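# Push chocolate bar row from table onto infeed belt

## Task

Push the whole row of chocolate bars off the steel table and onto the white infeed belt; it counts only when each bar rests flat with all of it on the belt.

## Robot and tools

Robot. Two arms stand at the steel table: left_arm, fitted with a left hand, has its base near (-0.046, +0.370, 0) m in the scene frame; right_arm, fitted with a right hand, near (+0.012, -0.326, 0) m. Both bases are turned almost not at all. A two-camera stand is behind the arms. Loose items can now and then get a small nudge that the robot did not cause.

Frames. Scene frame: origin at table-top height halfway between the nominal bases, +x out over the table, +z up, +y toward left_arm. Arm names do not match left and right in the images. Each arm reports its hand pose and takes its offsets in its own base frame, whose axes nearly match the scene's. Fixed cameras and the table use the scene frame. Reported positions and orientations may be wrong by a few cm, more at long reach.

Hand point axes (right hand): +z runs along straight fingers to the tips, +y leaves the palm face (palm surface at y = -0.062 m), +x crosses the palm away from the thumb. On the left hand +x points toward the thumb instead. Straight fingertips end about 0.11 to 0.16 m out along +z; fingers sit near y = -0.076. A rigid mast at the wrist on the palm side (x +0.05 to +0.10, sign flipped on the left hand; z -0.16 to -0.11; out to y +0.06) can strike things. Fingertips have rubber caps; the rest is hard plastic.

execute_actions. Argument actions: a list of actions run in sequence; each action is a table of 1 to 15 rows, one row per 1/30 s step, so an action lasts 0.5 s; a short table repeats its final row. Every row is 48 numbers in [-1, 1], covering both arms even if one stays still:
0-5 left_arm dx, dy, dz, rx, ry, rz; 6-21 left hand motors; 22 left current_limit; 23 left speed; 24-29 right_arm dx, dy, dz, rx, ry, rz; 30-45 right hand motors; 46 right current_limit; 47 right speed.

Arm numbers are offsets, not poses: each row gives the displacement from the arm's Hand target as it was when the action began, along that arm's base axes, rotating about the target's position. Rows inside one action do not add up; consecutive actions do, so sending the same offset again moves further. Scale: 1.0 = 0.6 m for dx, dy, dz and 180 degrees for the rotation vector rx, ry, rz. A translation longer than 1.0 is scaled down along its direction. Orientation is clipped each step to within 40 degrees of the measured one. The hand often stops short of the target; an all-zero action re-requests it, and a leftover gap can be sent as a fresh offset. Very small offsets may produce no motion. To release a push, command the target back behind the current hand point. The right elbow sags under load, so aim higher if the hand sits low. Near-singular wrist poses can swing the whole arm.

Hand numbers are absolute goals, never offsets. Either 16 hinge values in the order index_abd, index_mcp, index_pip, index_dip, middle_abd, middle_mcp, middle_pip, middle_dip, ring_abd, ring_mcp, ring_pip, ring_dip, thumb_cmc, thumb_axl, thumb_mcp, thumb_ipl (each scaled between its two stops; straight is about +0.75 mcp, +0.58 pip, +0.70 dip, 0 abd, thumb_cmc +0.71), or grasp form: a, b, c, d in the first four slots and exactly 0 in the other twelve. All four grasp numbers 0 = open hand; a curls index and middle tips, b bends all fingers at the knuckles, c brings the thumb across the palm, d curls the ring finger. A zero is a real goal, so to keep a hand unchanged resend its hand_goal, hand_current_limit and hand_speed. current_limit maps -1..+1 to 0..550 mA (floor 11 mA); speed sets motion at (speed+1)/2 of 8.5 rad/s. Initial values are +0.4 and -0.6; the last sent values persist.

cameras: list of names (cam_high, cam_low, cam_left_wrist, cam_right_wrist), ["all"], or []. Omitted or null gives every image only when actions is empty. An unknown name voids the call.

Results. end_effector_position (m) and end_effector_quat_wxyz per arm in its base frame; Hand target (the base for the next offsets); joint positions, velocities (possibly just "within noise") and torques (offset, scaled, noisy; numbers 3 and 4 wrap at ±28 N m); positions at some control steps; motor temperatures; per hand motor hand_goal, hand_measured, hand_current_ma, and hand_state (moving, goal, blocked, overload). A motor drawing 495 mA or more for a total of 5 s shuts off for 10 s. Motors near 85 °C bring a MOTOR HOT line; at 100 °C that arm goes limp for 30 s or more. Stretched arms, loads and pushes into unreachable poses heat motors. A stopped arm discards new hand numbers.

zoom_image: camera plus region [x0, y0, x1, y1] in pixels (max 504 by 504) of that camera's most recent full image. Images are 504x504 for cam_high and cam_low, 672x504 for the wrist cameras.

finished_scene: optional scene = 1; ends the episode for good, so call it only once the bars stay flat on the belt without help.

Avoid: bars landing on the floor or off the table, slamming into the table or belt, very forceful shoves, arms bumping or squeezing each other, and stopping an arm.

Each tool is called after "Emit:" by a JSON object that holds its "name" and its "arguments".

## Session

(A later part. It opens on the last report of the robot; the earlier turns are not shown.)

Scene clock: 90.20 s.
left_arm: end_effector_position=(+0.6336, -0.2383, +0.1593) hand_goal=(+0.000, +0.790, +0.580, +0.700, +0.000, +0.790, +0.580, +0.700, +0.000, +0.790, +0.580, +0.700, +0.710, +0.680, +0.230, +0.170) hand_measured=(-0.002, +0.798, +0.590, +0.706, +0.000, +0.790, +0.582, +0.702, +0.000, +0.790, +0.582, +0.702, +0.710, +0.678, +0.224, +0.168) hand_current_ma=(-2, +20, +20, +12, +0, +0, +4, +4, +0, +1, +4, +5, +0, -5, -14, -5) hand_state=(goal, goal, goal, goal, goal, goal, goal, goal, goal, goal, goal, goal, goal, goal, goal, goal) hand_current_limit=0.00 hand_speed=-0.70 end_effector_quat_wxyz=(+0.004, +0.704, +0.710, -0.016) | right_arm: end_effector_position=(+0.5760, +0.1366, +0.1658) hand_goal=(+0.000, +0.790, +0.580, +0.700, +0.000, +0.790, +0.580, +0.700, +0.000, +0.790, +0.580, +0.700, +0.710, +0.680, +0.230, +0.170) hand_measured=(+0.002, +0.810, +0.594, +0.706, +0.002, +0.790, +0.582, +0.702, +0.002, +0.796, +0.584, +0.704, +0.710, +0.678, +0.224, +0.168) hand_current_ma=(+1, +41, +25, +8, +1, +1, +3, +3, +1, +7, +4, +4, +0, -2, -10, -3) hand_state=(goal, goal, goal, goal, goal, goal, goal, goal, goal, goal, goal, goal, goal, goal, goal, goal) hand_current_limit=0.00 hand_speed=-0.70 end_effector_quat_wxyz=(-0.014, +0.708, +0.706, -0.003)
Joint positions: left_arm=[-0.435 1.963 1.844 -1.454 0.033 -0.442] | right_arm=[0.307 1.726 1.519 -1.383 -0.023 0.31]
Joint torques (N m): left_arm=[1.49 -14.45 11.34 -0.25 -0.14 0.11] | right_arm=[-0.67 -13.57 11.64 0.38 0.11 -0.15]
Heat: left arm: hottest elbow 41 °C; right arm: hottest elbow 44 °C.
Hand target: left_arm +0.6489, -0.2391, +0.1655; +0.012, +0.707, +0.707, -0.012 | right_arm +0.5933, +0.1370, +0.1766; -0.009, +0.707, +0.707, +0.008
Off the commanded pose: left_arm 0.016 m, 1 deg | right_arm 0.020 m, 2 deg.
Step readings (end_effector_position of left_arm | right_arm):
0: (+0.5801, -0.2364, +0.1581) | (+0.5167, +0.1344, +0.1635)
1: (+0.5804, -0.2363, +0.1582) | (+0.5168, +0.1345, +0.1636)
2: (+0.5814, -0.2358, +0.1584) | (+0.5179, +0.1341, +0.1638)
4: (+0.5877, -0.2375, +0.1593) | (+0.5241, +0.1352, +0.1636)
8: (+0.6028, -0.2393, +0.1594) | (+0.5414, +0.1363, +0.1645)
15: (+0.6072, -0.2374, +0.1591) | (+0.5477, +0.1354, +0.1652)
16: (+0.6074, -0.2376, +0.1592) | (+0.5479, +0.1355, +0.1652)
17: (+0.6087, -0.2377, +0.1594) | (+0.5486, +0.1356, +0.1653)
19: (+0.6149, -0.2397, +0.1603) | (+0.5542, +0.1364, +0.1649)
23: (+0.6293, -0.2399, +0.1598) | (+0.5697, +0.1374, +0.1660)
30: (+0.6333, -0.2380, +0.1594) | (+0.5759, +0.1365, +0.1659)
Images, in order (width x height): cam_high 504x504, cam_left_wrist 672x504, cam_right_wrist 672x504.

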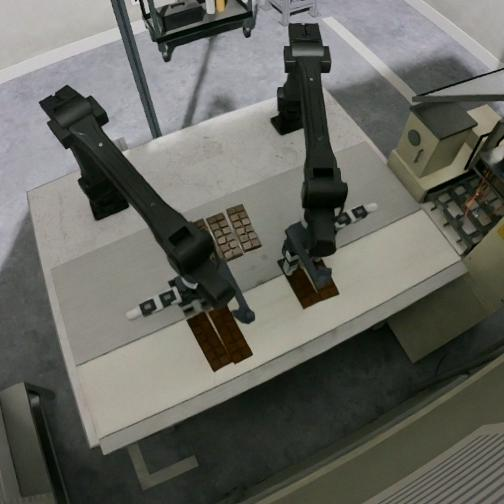

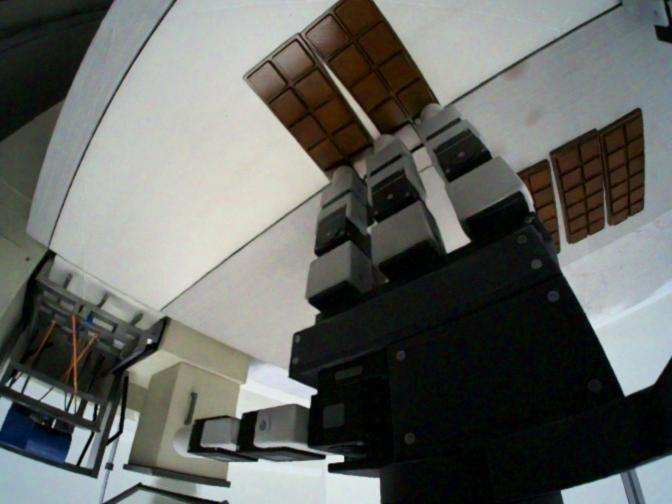

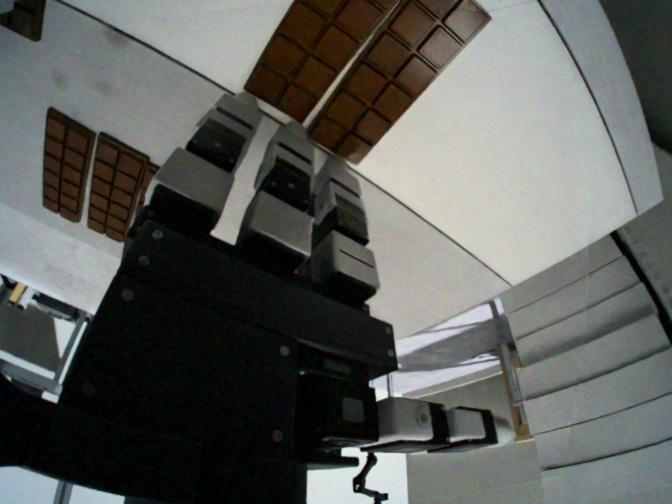

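Emit:
{"name": "execute_actions", "arguments": {"actions": [[[-0.01,0,0.055,-0.004,0,0,0,0.79,0.58,0.7,0,0.79,0.58,0.7,0,0.79,0.58,0.7,0.71,0.68,0.23,0.17,0,-0.7,0.027,0,-0.015,0,0,0,0,0.79,0.58,0.7,0,0.79,0.58,0.7,0,0.79,0.58,0.7,0.71,0.68,0.23,0.17,0,-0.7]],[[-0.06,0,0.01,0,0,0,0,0.79,0.58,0.7,0,0.79,0.58,0.7,0,0.79,0.58,0.7,0.71,0.68,0.23,0.17,0,-0.7,0,0,0,0,0,0,0,0.79,0.58,0.7,0,0.79,0.58,0.7,0,0.79,0.58,0.7,0.71,0.68,0.23,0.17,0,-0.7]],[[-0.08,0,0,0,0,0,0,0.79,0.58,0.7,0,0.79,0.58,0.7,0,0.79,0.58,0.7,0.71,0.68,0.23,0.17,0,-0.7,0,0,0,0,0,0,0,0.79,0.58,0.7,0,0.79,0.58,0.7,0,0.79,0.58,0.7,0.71,0.68,0.23,0.17,0,-0.7]]], "cameras": ["cam_high","cam_left_wrist","cam_right_wrist"]}}

Emit:
{"name": "zoom_image", "arguments": {"camera": "cam_high", "region": [140, 200, 350, 390]}}

Emit:
{"name": "zoom_image", "arguments": {"camera": "cam_left_wrist", "region": [200, 0, 520, 240]}}

Emit:
{"name": "zoom_image", "arguments": {"camera": "cam_right_wrist", "region": [180, 0, 520, 255]}}

Scene clock: 94.67 s.
left_arm: end_effector_position=(+0.5580, -0.2393, +0.1951) hand_goal=(+0.000, +0.790, +0.580, +0.700, +0.000, +0.790, +0.580, +0.700, +0.000, +0.790, +0.580, +0.700, +0.710, +0.680, +0.230, +0.170) hand_measured=(-0.002, +0.788, +0.582, +0.702, +0.000, +0.788, +0.582, +0.702, +0.000, +0.788, +0.582, +0.702, +0.710, +0.678, +0.224, +0.168) hand_current_ma=(-2, -3, +2, +5, +0, -4, +2, +4, +0, -3, +2, +4, +0, -5, -14, -5) hand_state=(goal, goal, goal, goal, goal, goal, goal, goal, goal, goal, goal, goal, goal, goal, goal, goal) hand_current_limit=0.00 hand_speed=-0.70 end_effector_quat_wxyz=(+0.005, +0.712, +0.702, -0.021) | right_arm: end_effector_position=(+0.5913, +0.1377, +0.1665) hand_goal=(+0.000, +0.790, +0.580, +0.700, +0.000, +0.790, +0.580, +0.700, +0.000, +0.790, +0.580, +0.700, +0.710, +0.680, +0.230, +0.170) hand_measured=(+0.002, +0.814, +0.596, +0.706, +0.002, +0.792, +0.582, +0.702, +0.002, +0.796, +0.584, +0.704, +0.710, +0.678, +0.224, +0.168) hand_current_ma=(+1, +52, +27, +8, +1, +2, +3, +3, +1, +9, +4, +4, +0, -2, -10, -3) hand_state=(goal, blocked, goal, goal, goal, goal, goal, goal, goal, goal, goal, goal, goal, goal, goal, goal) hand_current_limit=0.00 hand_speed=-0.70 end_effector_quat_wxyz=(-0.012, +0.708, +0.706, +0.001)
Joint positions: left_arm=[-0.489 1.764 1.649 -1.459 0.043 -0.475] | right_arm=[0.301 1.758 1.563 -1.386 -0.023 0.302]
Joint torques (N m): left_arm=[0.26 -14.8 7.76 0.53 -0.13 -0.18] | right_arm=[-0.5 -13.04 11.28 0.68 0.11 -0.15]
Heat: left arm: hottest elbow 41 °C; right arm: hottest elbow 44 °C.
Hand target: left_arm +0.5589, -0.2391, +0.2046; +0.017, +0.707, +0.707, -0.017 | right_arm +0.6095, +0.1370, +0.1677; -0.009, +0.707, +0.707, +0.008
Off the commanded pose: left_arm 0.010 m, 2 deg | right_arm 0.018 m, 1 deg.
Step readings (end_effector_position of left_arm | right_arm):
0: (+0.6336, -0.2383, +0.1593) | (+0.5761, +0.1366, +0.1660)
1: (+0.6335, -0.2382, +0.1595) | (+0.5761, +0.1366, +0.1660)
2: (+0.6331, -0.2382, +0.1603) | (+0.5767, +0.1366, +0.1657)
4: (+0.6308, -0.2377, +0.1623) | (+0.5797, +0.1372, +0.1655)
8: (+0.6301, -0.2380, +0.1698) | (+0.5884, +0.1378, +0.1662)
15: (+0.6301, -0.2382, +0.1739) | (+0.5912, +0.1376, +0.1666)
16: (+0.6300, -0.2381, +0.1738) | (+0.5912, +0.1376, +0.1666)
17: (+0.6300, -0.2382, +0.1743) | (+0.5912, +0.1376, +0.1666)
19: (+0.6262, -0.2365, +0.1742) | (+0.5913, +0.1377, +0.1667)
23: (+0.6133, -0.2328, +0.1797) | (+0.5913, +0.1377, +0.1665)
30: (+0.6090, -0.2330, +0.1977) | (+0.5913, +0.1377, +0.1665)
31: (+0.6085, -0.2330, +0.1979) | (+0.5913, +0.1377, +0.1665)
32: (+0.6063, -0.2326, +0.1968) | (+0.5913, +0.1377, +0.1665)
34: (+0.5943, -0.2301, +0.1905) | (+0.5913, +0.1377, +0.1665)
38: (+0.5664, -0.2299, +0.1828) | (+0.5913, +0.1377, +0.1665)
45: (+0.5586, -0.2399, +0.1948) | (+0.5913, +0.1377, +0.1665)
Images, in order (width x height): cam_high 504x504, cam_left_wrist 672x504, cam_right_wrist 672x504.

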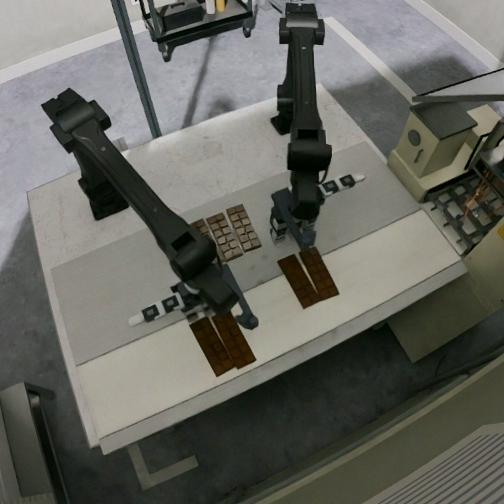

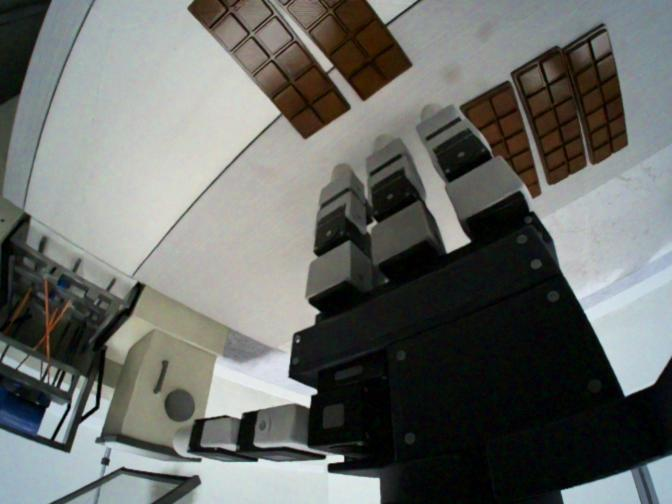

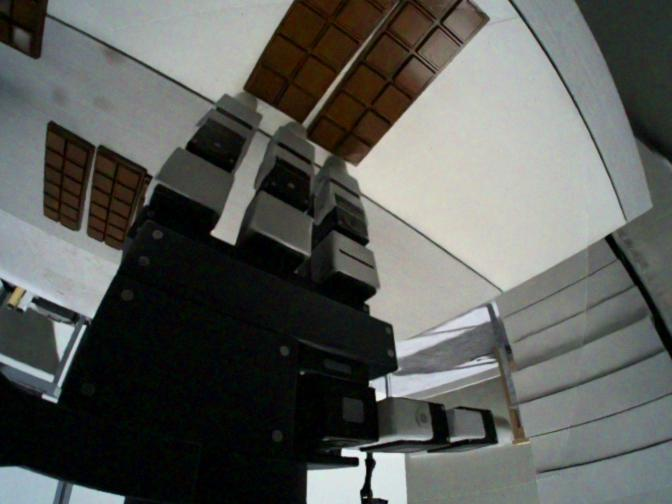

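Scaled by 2.400 from the camera's 504x504 image, which has a finer 720x720 frame.

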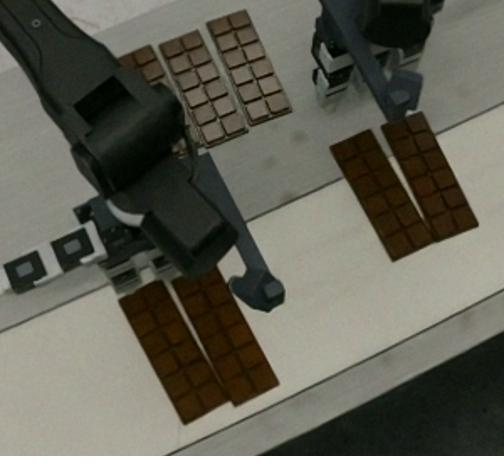

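Scaled by 1.575 from the camera's 672x504 image, which has a finer 960x720 frame.

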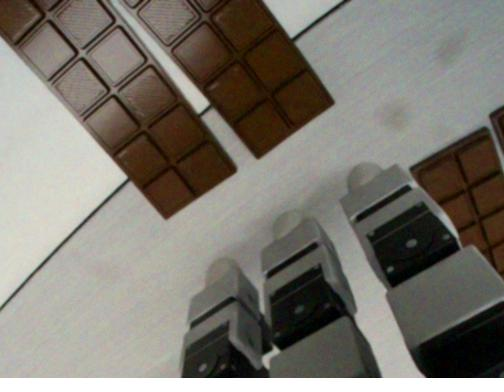

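Scaled by 1.482 from the camera's 672x504 image, which has a finer 960x720 frame.

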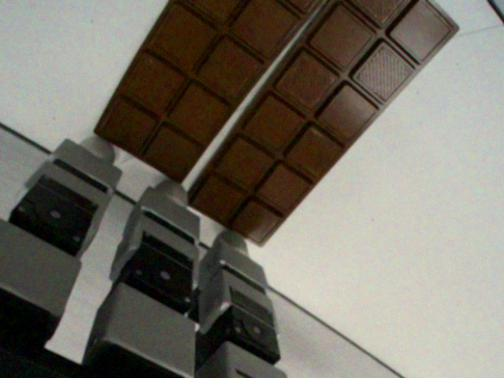

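Emit:
{"name": "execute_actions", "arguments": {"actions": [[[0,0,-0.045,0.004,0,0,0,0.79,0.58,0.7,0,0.79,0.58,0.7,0,0.79,0.58,0.7,0.71,0.68,0.23,0.17,0.1,-0.7,-0.06,0,0,0,0,0,0,0.79,0.58,0.7,0,0.79,0.58,0.7,0,0.79,0.58,0.7,0.71,0.68,0.23,0.17,0,-0.7]],[[0,0,-0.035,0,0,0,0,0.79,0.58,0.7,0,0.79,0.58,0.7,0,0.79,0.58,0.7,0.71,0.68,0.23,0.17,0.1,-0.7,-0.03,0,0.06,0.004,0,0,0,0.79,0.58,0.7,0,0.79,0.58,0.7,0,0.79,0.58,0.7,0.71,0.68,0.23,0.17,0,-0.7]]], "cameras": ["cam_high","cam_left_wrist","cam_right_wrist"]}}

Emit:
{"name": "zoom_image", "arguments": {"camera": "cam_high", "region": [140, 200, 350, 390]}}

Emit:
{"name": "zoom_image", "arguments": {"camera": "cam_left_wrist", "region": [200, 0, 520, 240]}}

Scene clock: 99.10 s.
left_arm: end_effector_position=(+0.5572, -0.2363, +0.1613) hand_goal=(+0.000, +0.790, +0.580, +0.700, +0.000, +0.790, +0.580, +0.700, +0.000, +0.790, +0.580, +0.700, +0.710, +0.680, +0.230, +0.170) hand_measured=(-0.002, +0.788, +0.582, +0.702, +0.000, +0.788, +0.582, +0.702, +0.000, +0.788, +0.582, +0.702, +0.710, +0.678, +0.224, +0.168) hand_current_ma=(-2, -3, +2, +5, +0, -4, +2, +4, +0, -3, +2, +4, +0, -5, -14, -5) hand_state=(goal, goal, goal, goal, goal, goal, goal, goal, goal, goal, goal, goal, goal, goal, goal, goal) hand_current_limit=0.10 hand_speed=-0.70 end_effector_quat_wxyz=(+0.012, +0.711, +0.703, -0.013) | right_arm: end_effector_position=(+0.5583, +0.1326, +0.1959) hand_goal=(+0.000, +0.790, +0.580, +0.700, +0.000, +0.790, +0.580, +0.700, +0.000, +0.790, +0.580, +0.700, +0.710, +0.680, +0.230, +0.170) hand_measured=(+0.000, +0.790, +0.582, +0.702, -0.002, +0.784, +0.576, +0.698, +0.000, +0.784, +0.576, +0.700, +0.710, +0.678, +0.224, +0.168) hand_current_ma=(+0, +0, +1, +2, -2, -8, -4, -1, +0, -9, -3, -1, +0, -2, -10, -3) hand_state=(goal, goal, goal, goal, goal, goal, goal, goal, goal, goal, goal, goal, goal, goal, goal, goal) hand_current_limit=0.00 hand_speed=-0.70 end_effector_quat_wxyz=(-0.013, +0.707, +0.707, +0.010)
Joint positions: left_arm=[-0.489 1.763 1.553 -1.346 0.032 -0.479] | right_arm=[0.306 1.649 1.496 -1.412 -0.033 0.306]
Joint torques (N m): left_arm=[0.44 -12.92 7.76 0.61 -0.16 -0.19] | right_arm=[1.03 -14.8 8.68 0.13 0.02 0.1]
Heat: left arm: hottest elbow 41 °C; right arm: hottest elbow 44 °C.
Hand target: left_arm +0.5588, -0.2390, +0.1566; +0.012, +0.707, +0.707, -0.012 | right_arm +0.5556, +0.1372, +0.2037; -0.013, +0.707, +0.707, +0.013
Off the commanded pose: left_arm 0.006 m, 1 deg | right_arm 0.009 m, 0 deg.
Step readings (end_effector_position of left_arm | right_arm):
0: (+0.5580, -0.2393, +0.1951) | (+0.5913, +0.1377, +0.1665)
1: (+0.5580, -0.2392, +0.1948) | (+0.5913, +0.1377, +0.1665)
2: (+0.5585, -0.2391, +0.1940) | (+0.5913, +0.1377, +0.1667)
4: (+0.5593, -0.2387, +0.1896) | (+0.5892, +0.1371, +0.1664)
8: (+0.5565, -0.2364, +0.1780) | (+0.5802, +0.1346, +0.1660)
15: (+0.5573, -0.2365, +0.1761) | (+0.5754, +0.1332, +0.1646)
16: (+0.5574, -0.2366, +0.1760) | (+0.5754, +0.1332, +0.1648)
17: (+0.5577, -0.2367, +0.1752) | (+0.5752, +0.1332, +0.1659)
19: (+0.5589, -0.2374, +0.1720) | (+0.5719, +0.1334, +0.1676)
23: (+0.5565, -0.2361, +0.1628) | (+0.5635, +0.1331, +0.1794)
30: (+0.5570, -0.2363, +0.1612) | (+0.5586, +0.1325, +0.1960)
Images, in order (width x height): cam_high 504x504, cam_left_wrist 672x504, cam_right_wrist 672x504.

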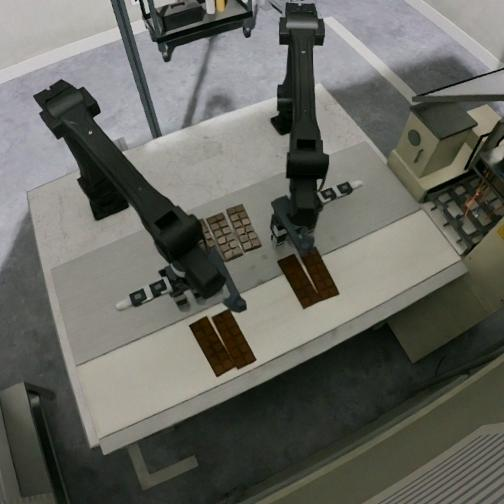

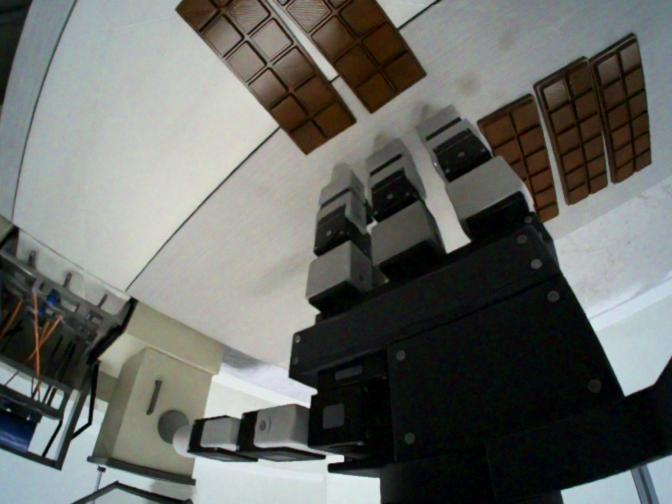

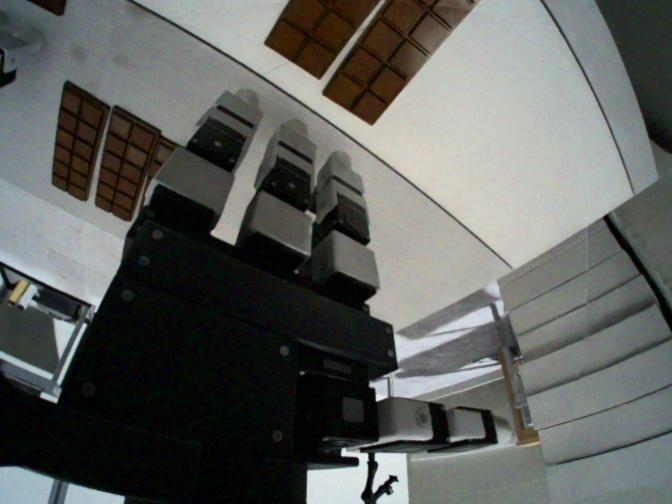

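Scaled by 2.400 from the camera's 504x504 image, which has a finer 720x720 frame.

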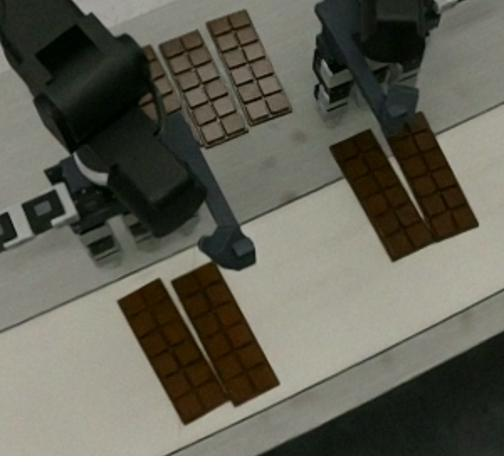

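Scaled by 1.575 from the camera's 672x504 image, which has a finer 960x720 frame.

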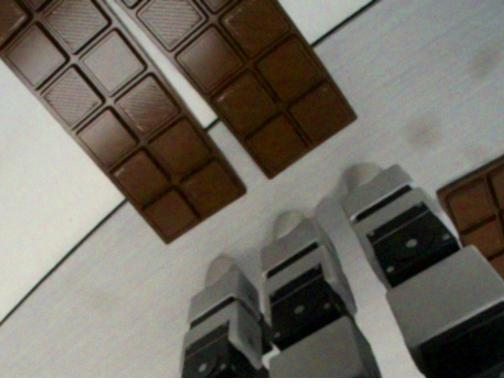

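Emit:
{"name": "execute_actions", "arguments": {"actions": [[[0.02,0,-0.02,0,0,0,0,0.79,0.58,0.7,0,0.79,0.58,0.7,0,0.79,0.58,0.7,0.71,0.68,0.23,0.17,0.1,-0.7,-0.12,0,0.03,0.002,0,0,0,0.79,0.58,0.7,0,0.79,0.58,0.7,0,0.79,0.58,0.7,0.71,0.68,0.23,0.17,0,-0.7]],[[0.035,0,0,0,0,0,0,0.79,0.58,0.7,0,0.79,0.58,0.7,0,0.79,0.58,0.7,0.71,0.68,0.23,0.17,0.1,-0.7,-0.13,0.06,0,0,0,0,0,0.79,0.58,0.7,0,0.79,0.58,0.7,0,0.79,0.58,0.7,0.71,0.68,0.23,0.17,0,-0.7]]], "cameras": ["cam_high","cam_left_wrist","cam_right_wrist"]}}

Emit:
{"name": "zoom_image", "arguments": {"camera": "cam_high", "region": [140, 180, 350, 390]}}

Emit:
{"name": "zoom_image", "arguments": {"camera": "cam_left_wrist", "region": [200, 0, 520, 240]}}

Scene clock: 102.30 s.
left_arm: end_effector_position=(+0.5709, -0.2375, +0.1487) hand_goal=(+0.000, +0.790, +0.580, +0.700, +0.000, +0.790, +0.580, +0.700, +0.000, +0.790, +0.580, +0.700, +0.710, +0.680, +0.230, +0.170) hand_measured=(+0.004, +0.812, +0.598, +0.708, +0.004, +0.810, +0.594, +0.706, +0.000, +0.802, +0.590, +0.704, +0.710, +0.678, +0.224, +0.168) hand_current_ma=(+5, +64, +42, +19, +5, +56, +31, +12, +0, +31, +22, +8, +0, -5, -14, -5) hand_state=(goal, blocked, goal, goal, goal, blocked, goal, goal, goal, goal, goal, goal, goal, goal, goal, goal) hand_current_limit=0.10 hand_speed=-0.70 end_effector_quat_wxyz=(+0.005, +0.707, +0.707, -0.016) | right_arm: end_effector_position=(+0.4070, +0.1733, +0.2183) hand_goal=(+0.000, +0.790, +0.580, +0.700, +0.000, +0.790, +0.580, +0.700, +0.000, +0.790, +0.580, +0.700, +0.710, +0.680, +0.230, +0.170) hand_measured=(+0.000, +0.788, +0.580, +0.702, -0.002, +0.788, +0.578, +0.698, +0.000, +0.788, +0.578, +0.700, +0.708, +0.678, +0.224, +0.168) hand_current_ma=(+0, -3, +0, +2, -1, -3, -3, -1, +0, -3, -2, -1, -1, -2, -10, -3) hand_state=(goal, goal, goal, goal, goal, goal, goal, goal, goal, goal, goal, goal, goal, goal, goal, goal) hand_current_limit=0.00 hand_speed=-0.70 end_effector_quat_wxyz=(-0.017, +0.704, +0.709, +0.013)
Joint positions: left_arm=[-0.48 1.813 1.591 -1.35 0.034 -0.479] | right_arm=[0.528 1.32 1.196 -1.431 -0.04 0.521]
Joint torques (N m): left_arm=[1.79 -11.46 10.82 0.64 -0.21 0.09] | right_arm=[0.5 -9.47 8.23 0.4 0.2 0.06]
Heat: left arm: hottest elbow 41 °C; right arm: hottest elbow 44 °C.
Hand target: left_arm +0.5920, -0.2390, +0.1446; +0.012, +0.707, +0.707, -0.012 | right_arm +0.4056, +0.1730, +0.2218; -0.015, +0.707, +0.707, +0.015
Off the commanded pose: left_arm 0.021 m, 1 deg | right_arm 0.004 m, 1 deg.
Step readings (end_effector_position of left_arm | right_arm):
0: (+0.5572, -0.2363, +0.1613) | (+0.5583, +0.1326, +0.1959)
1: (+0.5572, -0.2363, +0.1613) | (+0.5580, +0.1325, +0.1958)
2: (+0.5575, -0.2365, +0.1609) | (+0.5547, +0.1323, +0.1945)
4: (+0.5589, -0.2373, +0.1598) | (+0.5387, +0.1305, +0.1905)
8: (+0.5612, -0.2385, +0.1520) | (+0.5000, +0.1312, +0.1939)
15: (+0.5622, -0.2384, +0.1499) | (+0.4875, +0.1371, +0.2225)
16: (+0.5622, -0.2384, +0.1499) | (+0.4869, +0.1370, +0.2227)
17: (+0.5625, -0.2383, +0.1503) | (+0.4829, +0.1391, +0.2205)
19: (+0.5644, -0.2383, +0.1503) | (+0.4666, +0.1410, +0.2129)
23: (+0.5693, -0.2375, +0.1493) | (+0.4243, +0.1613, +0.2034)
30: (+0.5707, -0.2374, +0.1487) | (+0.4074, +0.1759, +0.2177)
Images, in order (width x height): cam_high 504x504, cam_left_wrist 672x504, cam_right_wrist 672x504.

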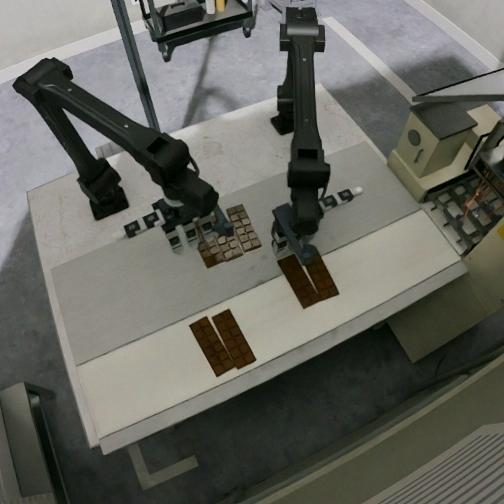

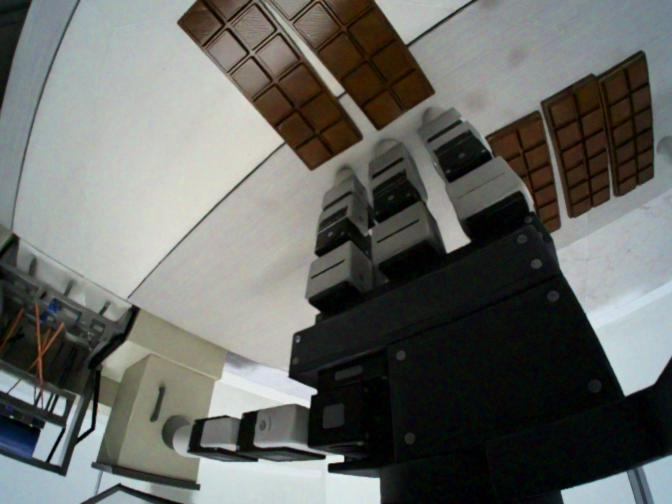

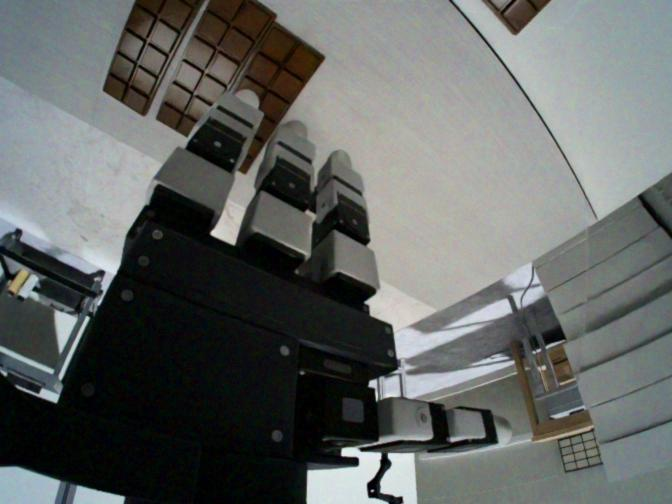

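Scaled by 2.400 from the camera's 504x504 image, which has a finer 720x720 frame.

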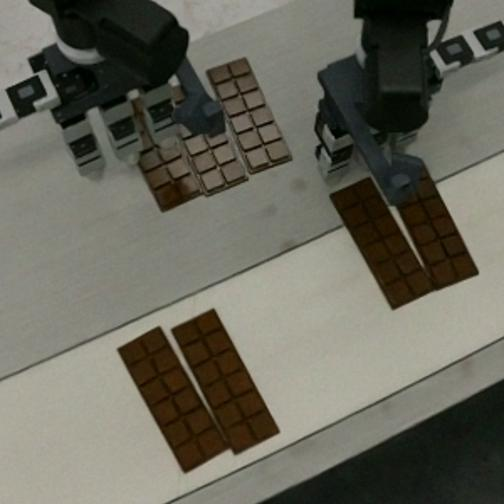

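Scaled by 1.575 from the camera's 672x504 image, which has a finer 960x720 frame.

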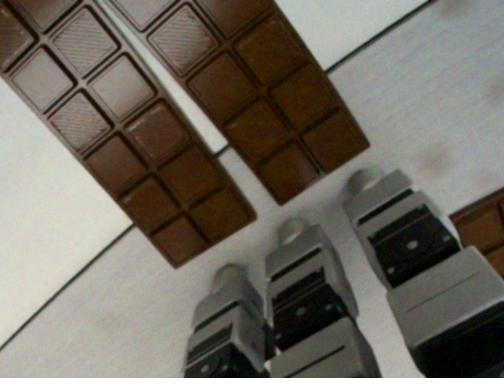

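Emit:
{"name": "execute_actions", "arguments": {"actions": [[[0.047,0,0.017,0,0,0,0,0.79,0.58,0.7,0,0.79,0.58,0.7,0,0.79,0.58,0.7,0.71,0.68,0.23,0.17,0.1,-0.7,-0.12,0.07,0,0.004,0,-0.004,0,0.79,0.58,0.7,0,0.79,0.58,0.7,0,0.79,0.58,0.7,0.71,0.68,0.23,0.17,0,-0.7]],[[0.047,0,0,0,0,0,0,0.79,0.58,0.7,0,0.79,0.58,0.7,0,0.79,0.58,0.7,0.71,0.68,0.23,0.17,0.1,-0.7,-0.12,0.07,0,0,0,0,0,0.79,0.58,0.7,0,0.79,0.58,0.7,0,0.79,0.58,0.7,0.71,0.68,0.23,0.17,0,-0.7]]], "cameras": ["cam_high","cam_left_wrist","cam_right_wrist"]}}

Emit:
{"name": "zoom_image", "arguments": {"camera": "cam_high", "region": [140, 180, 350, 390]}}

Emit:
{"name": "zoom_image", "arguments": {"camera": "cam_left_wrist", "region": [200, 0, 520, 240]}}

Emit:
{"name": "zoom_image", "arguments": {"camera": "cam_right_wrist", "region": [140, 0, 460, 240]}}

Scene clock: 105.03 s.
left_arm: end_effector_position=(+0.6294, -0.2397, +0.1489) hand_goal=(+0.000, +0.790, +0.580, +0.700, +0.000, +0.790, +0.580, +0.700, +0.000, +0.790, +0.580, +0.700, +0.710, +0.680, +0.230, +0.170) hand_measured=(+0.000, +0.808, +0.594, +0.710, +0.000, +0.796, +0.588, +0.706, +0.000, +0.796, +0.588, +0.706, +0.710, +0.678, +0.224, +0.168) hand_current_ma=(-1, +48, +34, +20, +0, +14, +14, +10, +0, +13, +16, +10, +0, -5, -14, -5) hand_state=(goal, goal, goal, goal, goal, goal, goal, goal, goal, goal, goal, goal, goal, goal, goal, goal) hand_current_limit=0.10 hand_speed=-0.70 end_effector_quat_wxyz=(+0.001, +0.706, +0.708, -0.019) | right_arm: end_effector_position=(+0.2624, +0.2546, +0.2163) hand_goal=(+0.000, +0.790, +0.580, +0.700, +0.000, +0.790, +0.580, +0.700, +0.000, +0.790, +0.580, +0.700, +0.710, +0.680, +0.230, +0.170) hand_measured=(+0.000, +0.788, +0.580, +0.702, -0.002, +0.788, +0.578, +0.698, +0.000, +0.788, +0.578, +0.700, +0.708, +0.678, +0.224, +0.168) hand_current_ma=(+0, -2, +0, +2, -1, -3, -3, -1, +0, -2, -2, -1, -1, -2, -10, -3) hand_state=(goal, goal, goal, goal, goal, goal, goal, goal, goal, goal, goal, goal, goal, goal, goal, goal) hand_current_limit=0.00 hand_speed=-0.70 end_effector_quat_wxyz=(-0.020, +0.710, +0.704, +0.012)
Joint positions: left_arm=[-0.438 1.962 1.816 -1.434 0.036 -0.442] | right_arm=[0.986 1.186 1.077 -1.431 -0.034 0.996]
Joint torques (N m): left_arm=[1.73 -14.45 11.34 0.13 -0.28 0.12] | right_arm=[0.91 -7.41 8.69 0.62 0.21 0.07]
Heat: left arm: hottest elbow 42 °C; right arm: hottest elbow 44 °C.
Hand target: left_arm +0.6483, -0.2389, +0.1546; +0.012, +0.707, +0.707, -0.012 | right_arm +0.2615, +0.2571, +0.2219; -0.020, +0.711, +0.702, +0.020
Off the commanded pose: left_arm 0.020 m, 1 deg | right_arm 0.006 m, 1 deg.
Step readings (end_effector_position of left_arm | right_arm):
0: (+0.5709, -0.2375, +0.1487) | (+0.4070, +0.1733, +0.2183)
1: (+0.5710, -0.2376, +0.1489) | (+0.4066, +0.1733, +0.2179)
2: (+0.5722, -0.2380, +0.1494) | (+0.4034, +0.1749, +0.2169)
4: (+0.5803, -0.2399, +0.1493) | (+0.3902, +0.1799, +0.2129)
8: (+0.5928, -0.2397, +0.1486) | (+0.3500, +0.2072, +0.2092)
15: (+0.5991, -0.2389, +0.1485) | (+0.3347, +0.2166, +0.2172)
16: (+0.5995, -0.2392, +0.1489) | (+0.3345, +0.2161, +0.2173)
17: (+0.6006, -0.2394, +0.1489) | (+0.3313, +0.2175, +0.2164)
19: (+0.6084, -0.2409, +0.1492) | (+0.3191, +0.2237, +0.2146)
23: (+0.6231, -0.2407, +0.1494) | (+0.2778, +0.2523, +0.2126)
30: (+0.6281, -0.2396, +0.1491) | (+0.2627, +0.2581, +0.2162)
Images, in order (width x height): cam_high 504x504, cam_left_wrist 672x504, cam_right_wrist 672x504.

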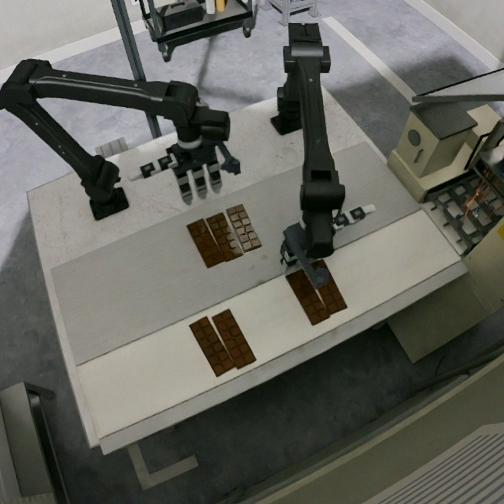

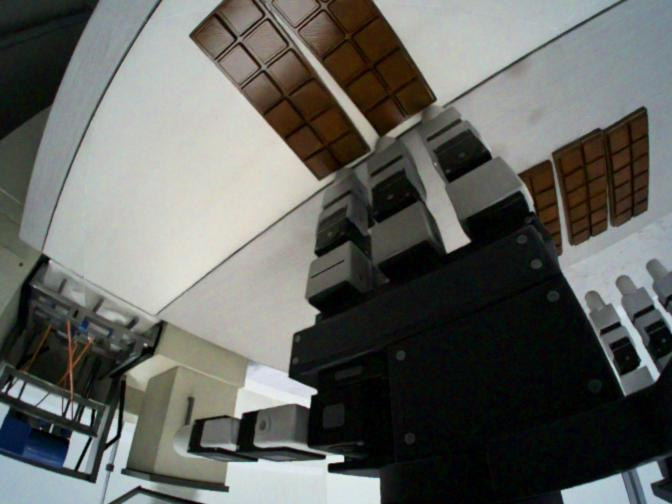

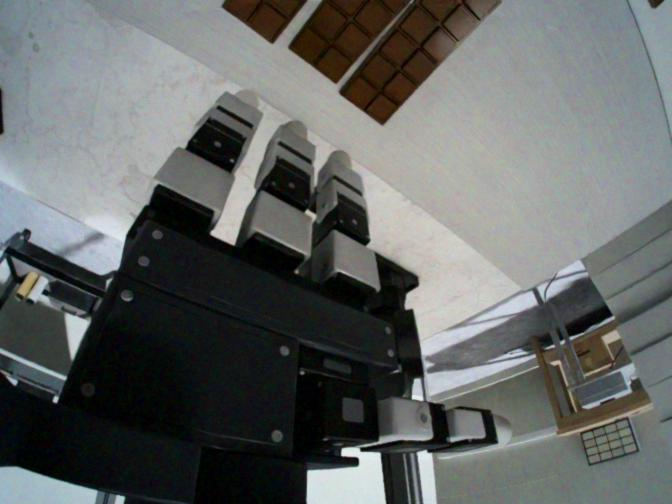

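Scaled by 2.400 from the camera's 504x504 image, which has a finer 720x720 frame.

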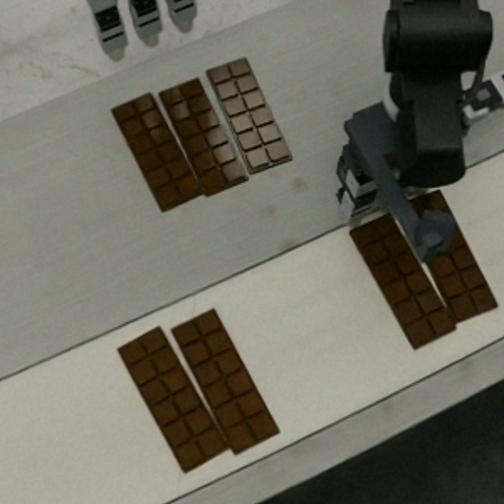

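Scaled by 1.575 from the camera's 672x504 image, which has a finer 960x720 frame.

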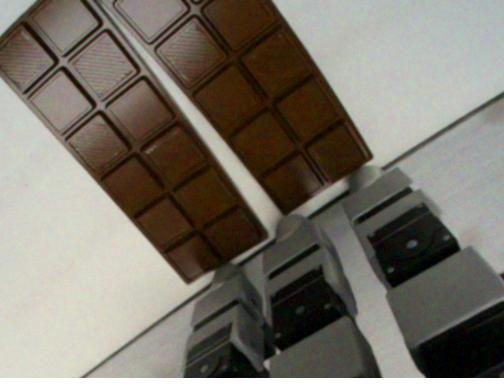

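Scaled by 1.575 from the camera's 672x504 image, which has a finer 960x720 frame.

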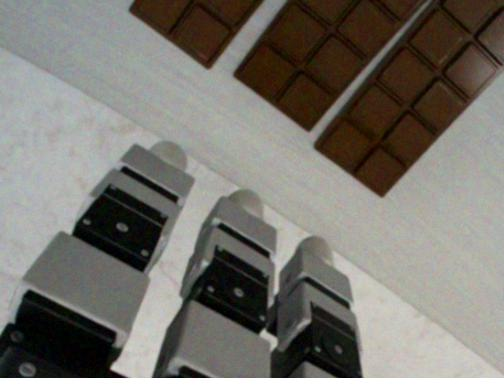

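Emit:
{"name": "execute_actions", "arguments": {"actions": [[[0.03,0,0,0,0,0,0,0.79,0.58,0.7,0,0.79,0.58,0.7,0,0.79,0.58,0.7,0.71,0.68,0.23,0.17,0.1,-0.7,0.01,0.008,-0.06,-0.009,0,0,0,0.79,0.58,0.7,0,0.79,0.58,0.7,0,0.79,0.58,0.7,0.71,0.68,0.23,0.17,0.1,-0.7]],[[0,0,0,0,0,0,0,0.79,0.58,0.7,0,0.79,0.58,0.7,0,0.79,0.58,0.7,0.71,0.68,0.23,0.17,0.1,-0.7,0,0,-0.04,0,0,0,0,0.79,0.58,0.7,0,0.79,0.58,0.7,0,0.79,0.58,0.7,0.71,0.68,0.23,0.17,0.1,-0.7]]], "cameras": ["cam_high","cam_left_wrist","cam_right_wrist"]}}

Emit:
{"name": "zoom_image", "arguments": {"camera": "cam_high", "region": [140, 180, 350, 390]}}

Emit:
{"name": "zoom_image", "arguments": {"camera": "cam_left_wrist", "region": [200, 0, 520, 240]}}

Emit:
{"name": "zoom_image", "arguments": {"camera": "cam_right_wrist", "region": [140, 0, 460, 240]}}

Scene clock: 108.27 s.
left_arm: end_effector_position=(+0.6493, -0.2400, +0.1493) hand_goal=(+0.000, +0.790, +0.580, +0.700, +0.000, +0.790, +0.580, +0.700, +0.000, +0.790, +0.580, +0.700, +0.710, +0.680, +0.230, +0.170) hand_measured=(-0.004, +0.804, +0.592, +0.708, -0.002, +0.798, +0.586, +0.704, +0.000, +0.794, +0.586, +0.704, +0.710, +0.678, +0.224, +0.168) hand_current_ma=(-5, +35, +28, +17, -4, +15, +12, +8, +0, +7, +12, +9, +0, -5, -14, -5) hand_state=(goal, goal, goal, goal, goal, goal, goal, goal, goal, goal, goal, goal, goal, goal, goal, goal) hand_current_limit=0.10 hand_speed=-0.70 end_effector_quat_wxyz=(+0.003, +0.705, +0.709, -0.018) | right_arm: end_effector_position=(+0.2676, +0.2571, +0.1616) hand_goal=(+0.000, +0.790, +0.580, +0.700, +0.000, +0.790, +0.580, +0.700, +0.000, +0.790, +0.580, +0.700, +0.710, +0.680, +0.230, +0.170) hand_measured=(+0.000, +0.788, +0.580, +0.702, -0.002, +0.788, +0.578, +0.698, +0.000, +0.788, +0.578, +0.700, +0.708, +0.678, +0.224, +0.168) hand_current_ma=(+0, -2, +0, +2, -1, -3, -3, -1, +0, -2, -2, -1, -1, -2, -10, -3) hand_state=(goal, goal, goal, goal, goal, goal, goal, goal, goal, goal, goal, goal, goal, goal, goal, goal) hand_current_limit=0.10 hand_speed=-0.70 end_effector_quat_wxyz=(-0.009, +0.711, +0.703, +0.004)
Joint positions: left_arm=[-0.425 2.012 1.895 -1.46 0.036 -0.431] | right_arm=[0.986 1.242 0.975 -1.293 -0.017 0.998]
Joint torques (N m): left_arm=[1.67 -15.03 11.4 -0.03 -0.27 0.14] | right_arm=[0.97 -6.71 7.95 0.91 0.23 0.09]
Heat: left arm: hottest elbow 42 °C; right arm: hottest elbow 43 °C.
Hand target: left_arm +0.6663, -0.2390, +0.1549; +0.012, +0.707, +0.707, -0.012 | right_arm +0.2675, +0.2619, +0.1618; -0.010, +0.711, +0.703, +0.010
Off the commanded pose: left_arm 0.018 m, 1 deg | right_arm 0.005 m, 1 deg.
Step readings (end_effector_position of left_arm | right_arm):
0: (+0.6294, -0.2397, +0.1489) | (+0.2623, +0.2545, +0.2163)
1: (+0.6295, -0.2398, +0.1492) | (+0.2624, +0.2545, +0.2163)
2: (+0.6302, -0.2401, +0.1492) | (+0.2629, +0.2544, +0.2157)
4: (+0.6350, -0.2409, +0.1495) | (+0.2648, +0.2551, +0.2114)
8: (+0.6466, -0.2407, +0.1499) | (+0.2659, +0.2551, +0.1945)
15: (+0.6491, -0.2398, +0.1493) | (+0.2672, +0.2565, +0.1828)
16: (+0.6491, -0.2398, +0.1492) | (+0.2673, +0.2567, +0.1828)
17: (+0.6492, -0.2399, +0.1493) | (+0.2677, +0.2573, +0.1821)
19: (+0.6491, -0.2399, +0.1491) | (+0.2686, +0.2587, +0.1778)
23: (+0.6493, -0.2400, +0.1492) | (+0.2671, +0.2565, +0.1664)
30: (+0.6492, -0.2399, +0.1492) | (+0.2674, +0.2569, +0.1615)
Images, in order (width x height): cam_high 504x504, cam_left_wrist 672x504, cam_right_wrist 672x504.

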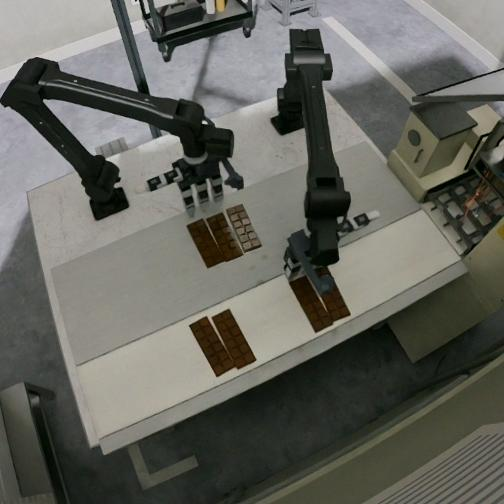

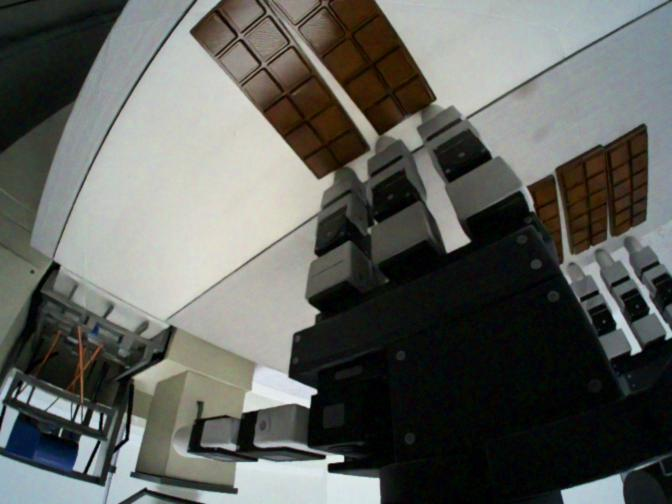

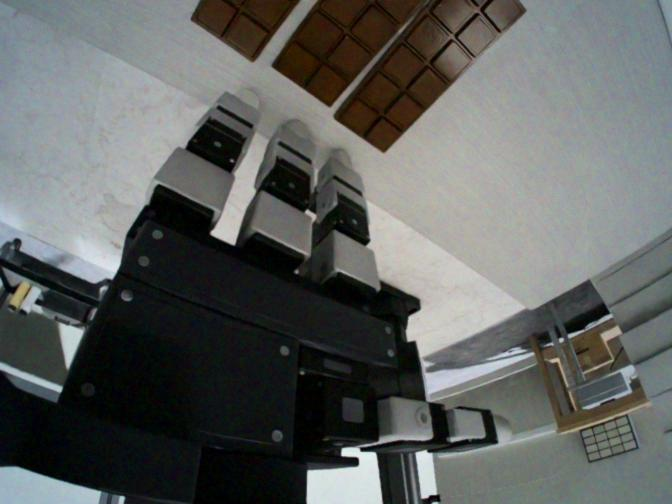

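Scaled by 2.400 from the camera's 504x504 image, which has a finer 720x720 frame.

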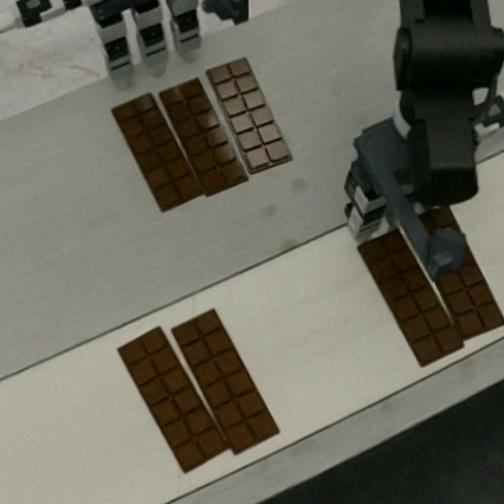

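Scaled by 1.575 from the camera's 672x504 image, which has a finer 960x720 frame.

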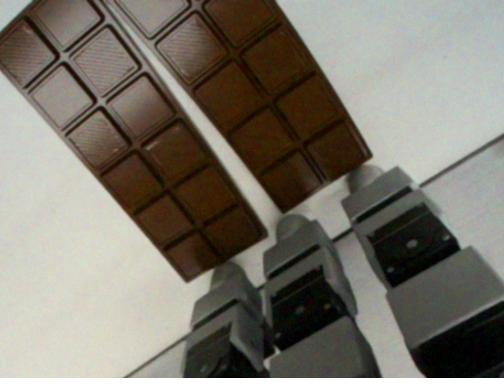

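Scaled by 1.575 from the camera's 672x504 image, which has a finer 960x720 frame.

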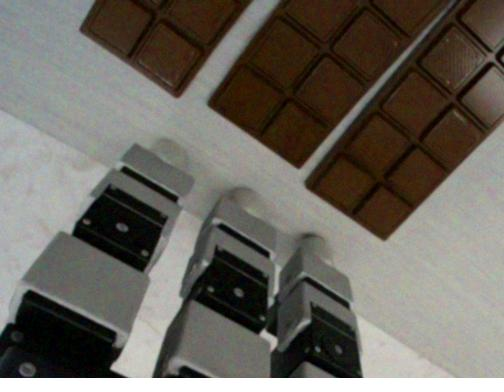

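Emit:
{"name": "execute_actions", "arguments": {"actions": [[[-0.03,0,0.05,0,0,0,0,0.79,0.58,0.7,0,0.79,0.58,0.7,0,0.79,0.58,0.7,0.71,0.68,0.23,0.17,0.1,-0.7,0.03,-0.014,0.012,0,0,0,0,0.79,0.58,0.7,0,0.79,0.58,0.7,0,0.79,0.58,0.7,0.71,0.68,0.23,0.17,0.1,-0.7]],[[-0.08,0,0.05,0,0,0,0,0.79,0.58,0.7,0,0.79,0.58,0.7,0,0.79,0.58,0.7,0.71,0.68,0.23,0.17,0.1,-0.7,0.045,0,0,0,0,0,0,0.79,0.58,0.7,0,0.79,0.58,0.7,0,0.79,0.58,0.7,0.71,0.68,0.23,0.17,0.1,-0.7]]], "cameras": ["cam_high","cam_right_wrist"]}}

Emit:
{"name": "zoom_image", "arguments": {"camera": "cam_high", "region": [140, 180, 350, 390]}}

Emit:
{"name": "zoom_image", "arguments": {"camera": "cam_right_wrist", "region": [140, 0, 460, 240]}}

Scene clock: 111.70 s.
left_arm: end_effector_position=(+0.6033, -0.2385, +0.2180) hand_goal=(+0.000, +0.790, +0.580, +0.700, +0.000, +0.790, +0.580, +0.700, +0.000, +0.790, +0.580, +0.700, +0.710, +0.680, +0.230, +0.170) hand_measured=(-0.002, +0.788, +0.582, +0.702, -0.002, +0.788, +0.580, +0.702, -0.002, +0.786, +0.578, +0.700, +0.710, +0.678, +0.224, +0.168) hand_current_ma=(-4, -2, +3, +5, -4, -4, +1, +3, -2, -7, -1, +1, +0, -5, -14, -5) hand_state=(goal, goal, goal, goal, goal, goal, goal, goal, goal, goal, goal, goal, goal, goal, goal, goal) hand_current_limit=0.10 hand_speed=-0.70 end_effector_quat_wxyz=(+0.019, +0.711, +0.703, -0.011) | right_arm: end_effector_position=(+0.2964, +0.2458, +0.1586) hand_goal=(+0.000, +0.790, +0.580, +0.700, +0.000, +0.790, +0.580, +0.700, +0.000, +0.790, +0.580, +0.700, +0.710, +0.680, +0.230, +0.170) hand_measured=(-0.002, +0.810, +0.594, +0.706, +0.000, +0.792, +0.580, +0.700, -0.006, +0.814, +0.594, +0.706, +0.708, +0.678, +0.224, +0.168) hand_current_ma=(-1, +44, +23, +6, +0, +2, +1, +0, -7, +54, +24, +9, -1, -2, -10, -3) hand_state=(goal, blocked, goal, goal, goal, goal, goal, goal, goal, blocked, goal, goal, goal, goal, goal, goal) hand_current_limit=0.10 hand_speed=-0.70 end_effector_quat_wxyz=(-0.014, +0.711, +0.703, -0.002)
Joint positions: left_arm=[-0.455 1.848 1.82 -1.514 0.033 -0.444] | right_arm=[0.892 1.272 0.995 -1.295 -0.028 0.903]
Joint torques (N m): left_arm=[0.62 -14.51 7.91 -0.18 -0.16 -0.19] | right_arm=[-1.03 -5.71 11.08 0.44 0.6 -0.12]
Heat: left arm: hottest elbow 43 °C; right arm: hottest elbow 43 °C.
Hand target: left_arm +0.6003, -0.2390, +0.2148; +0.012, +0.707, +0.707, -0.012 | right_arm +0.3125, +0.2534, +0.1691; -0.010, +0.712, +0.703, +0.010
Off the commanded pose: left_arm 0.004 m, 1 deg | right_arm 0.021 m, 1 deg.
Step readings (end_effector_position of left_arm | right_arm):
0: (+0.6493, -0.2400, +0.1493) | (+0.2676, +0.2571, +0.1616)
1: (+0.6492, -0.2399, +0.1493) | (+0.2676, +0.2571, +0.1616)
2: (+0.6486, -0.2397, +0.1491) | (+0.2677, +0.2570, +0.1616)
4: (+0.6465, -0.2387, +0.1485) | (+0.2691, +0.2561, +0.1616)
8: (+0.6430, -0.2367, +0.1484) | (+0.2757, +0.2507, +0.1616)
15: (+0.6406, -0.2355, +0.1509) | (+0.2793, +0.2483, +0.1618)
16: (+0.6405, -0.2355, +0.1516) | (+0.2794, +0.2483, +0.1617)
17: (+0.6396, -0.2354, +0.1534) | (+0.2804, +0.2477, +0.1613)
19: (+0.6325, -0.2355, +0.1575) | (+0.2836, +0.2465, +0.1593)
23: (+0.6145, -0.2319, +0.1810) | (+0.2937, +0.2445, +0.1586)
30: (+0.6055, -0.2378, +0.2197) | (+0.2962, +0.2454, +0.1585)
Images, in order (width x height): cam_high 504x504, cam_right_wrist 672x504.

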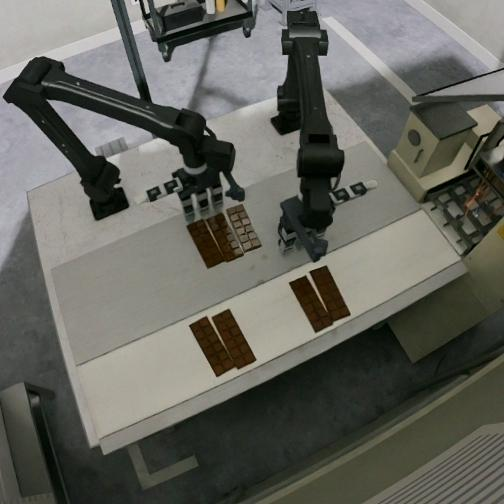

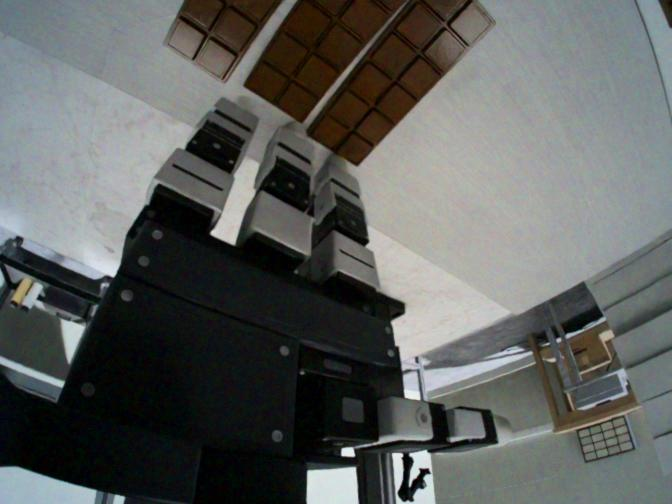

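Scaled by 2.400 from the camera's 504x504 image, which has a finer 720x720 frame.

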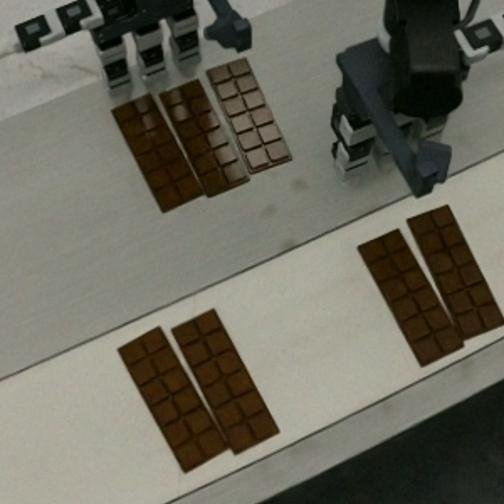

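Scaled by 1.575 from the camera's 672x504 image, which has a finer 960x720 frame.

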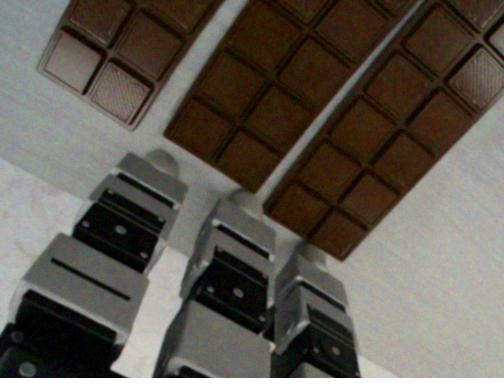

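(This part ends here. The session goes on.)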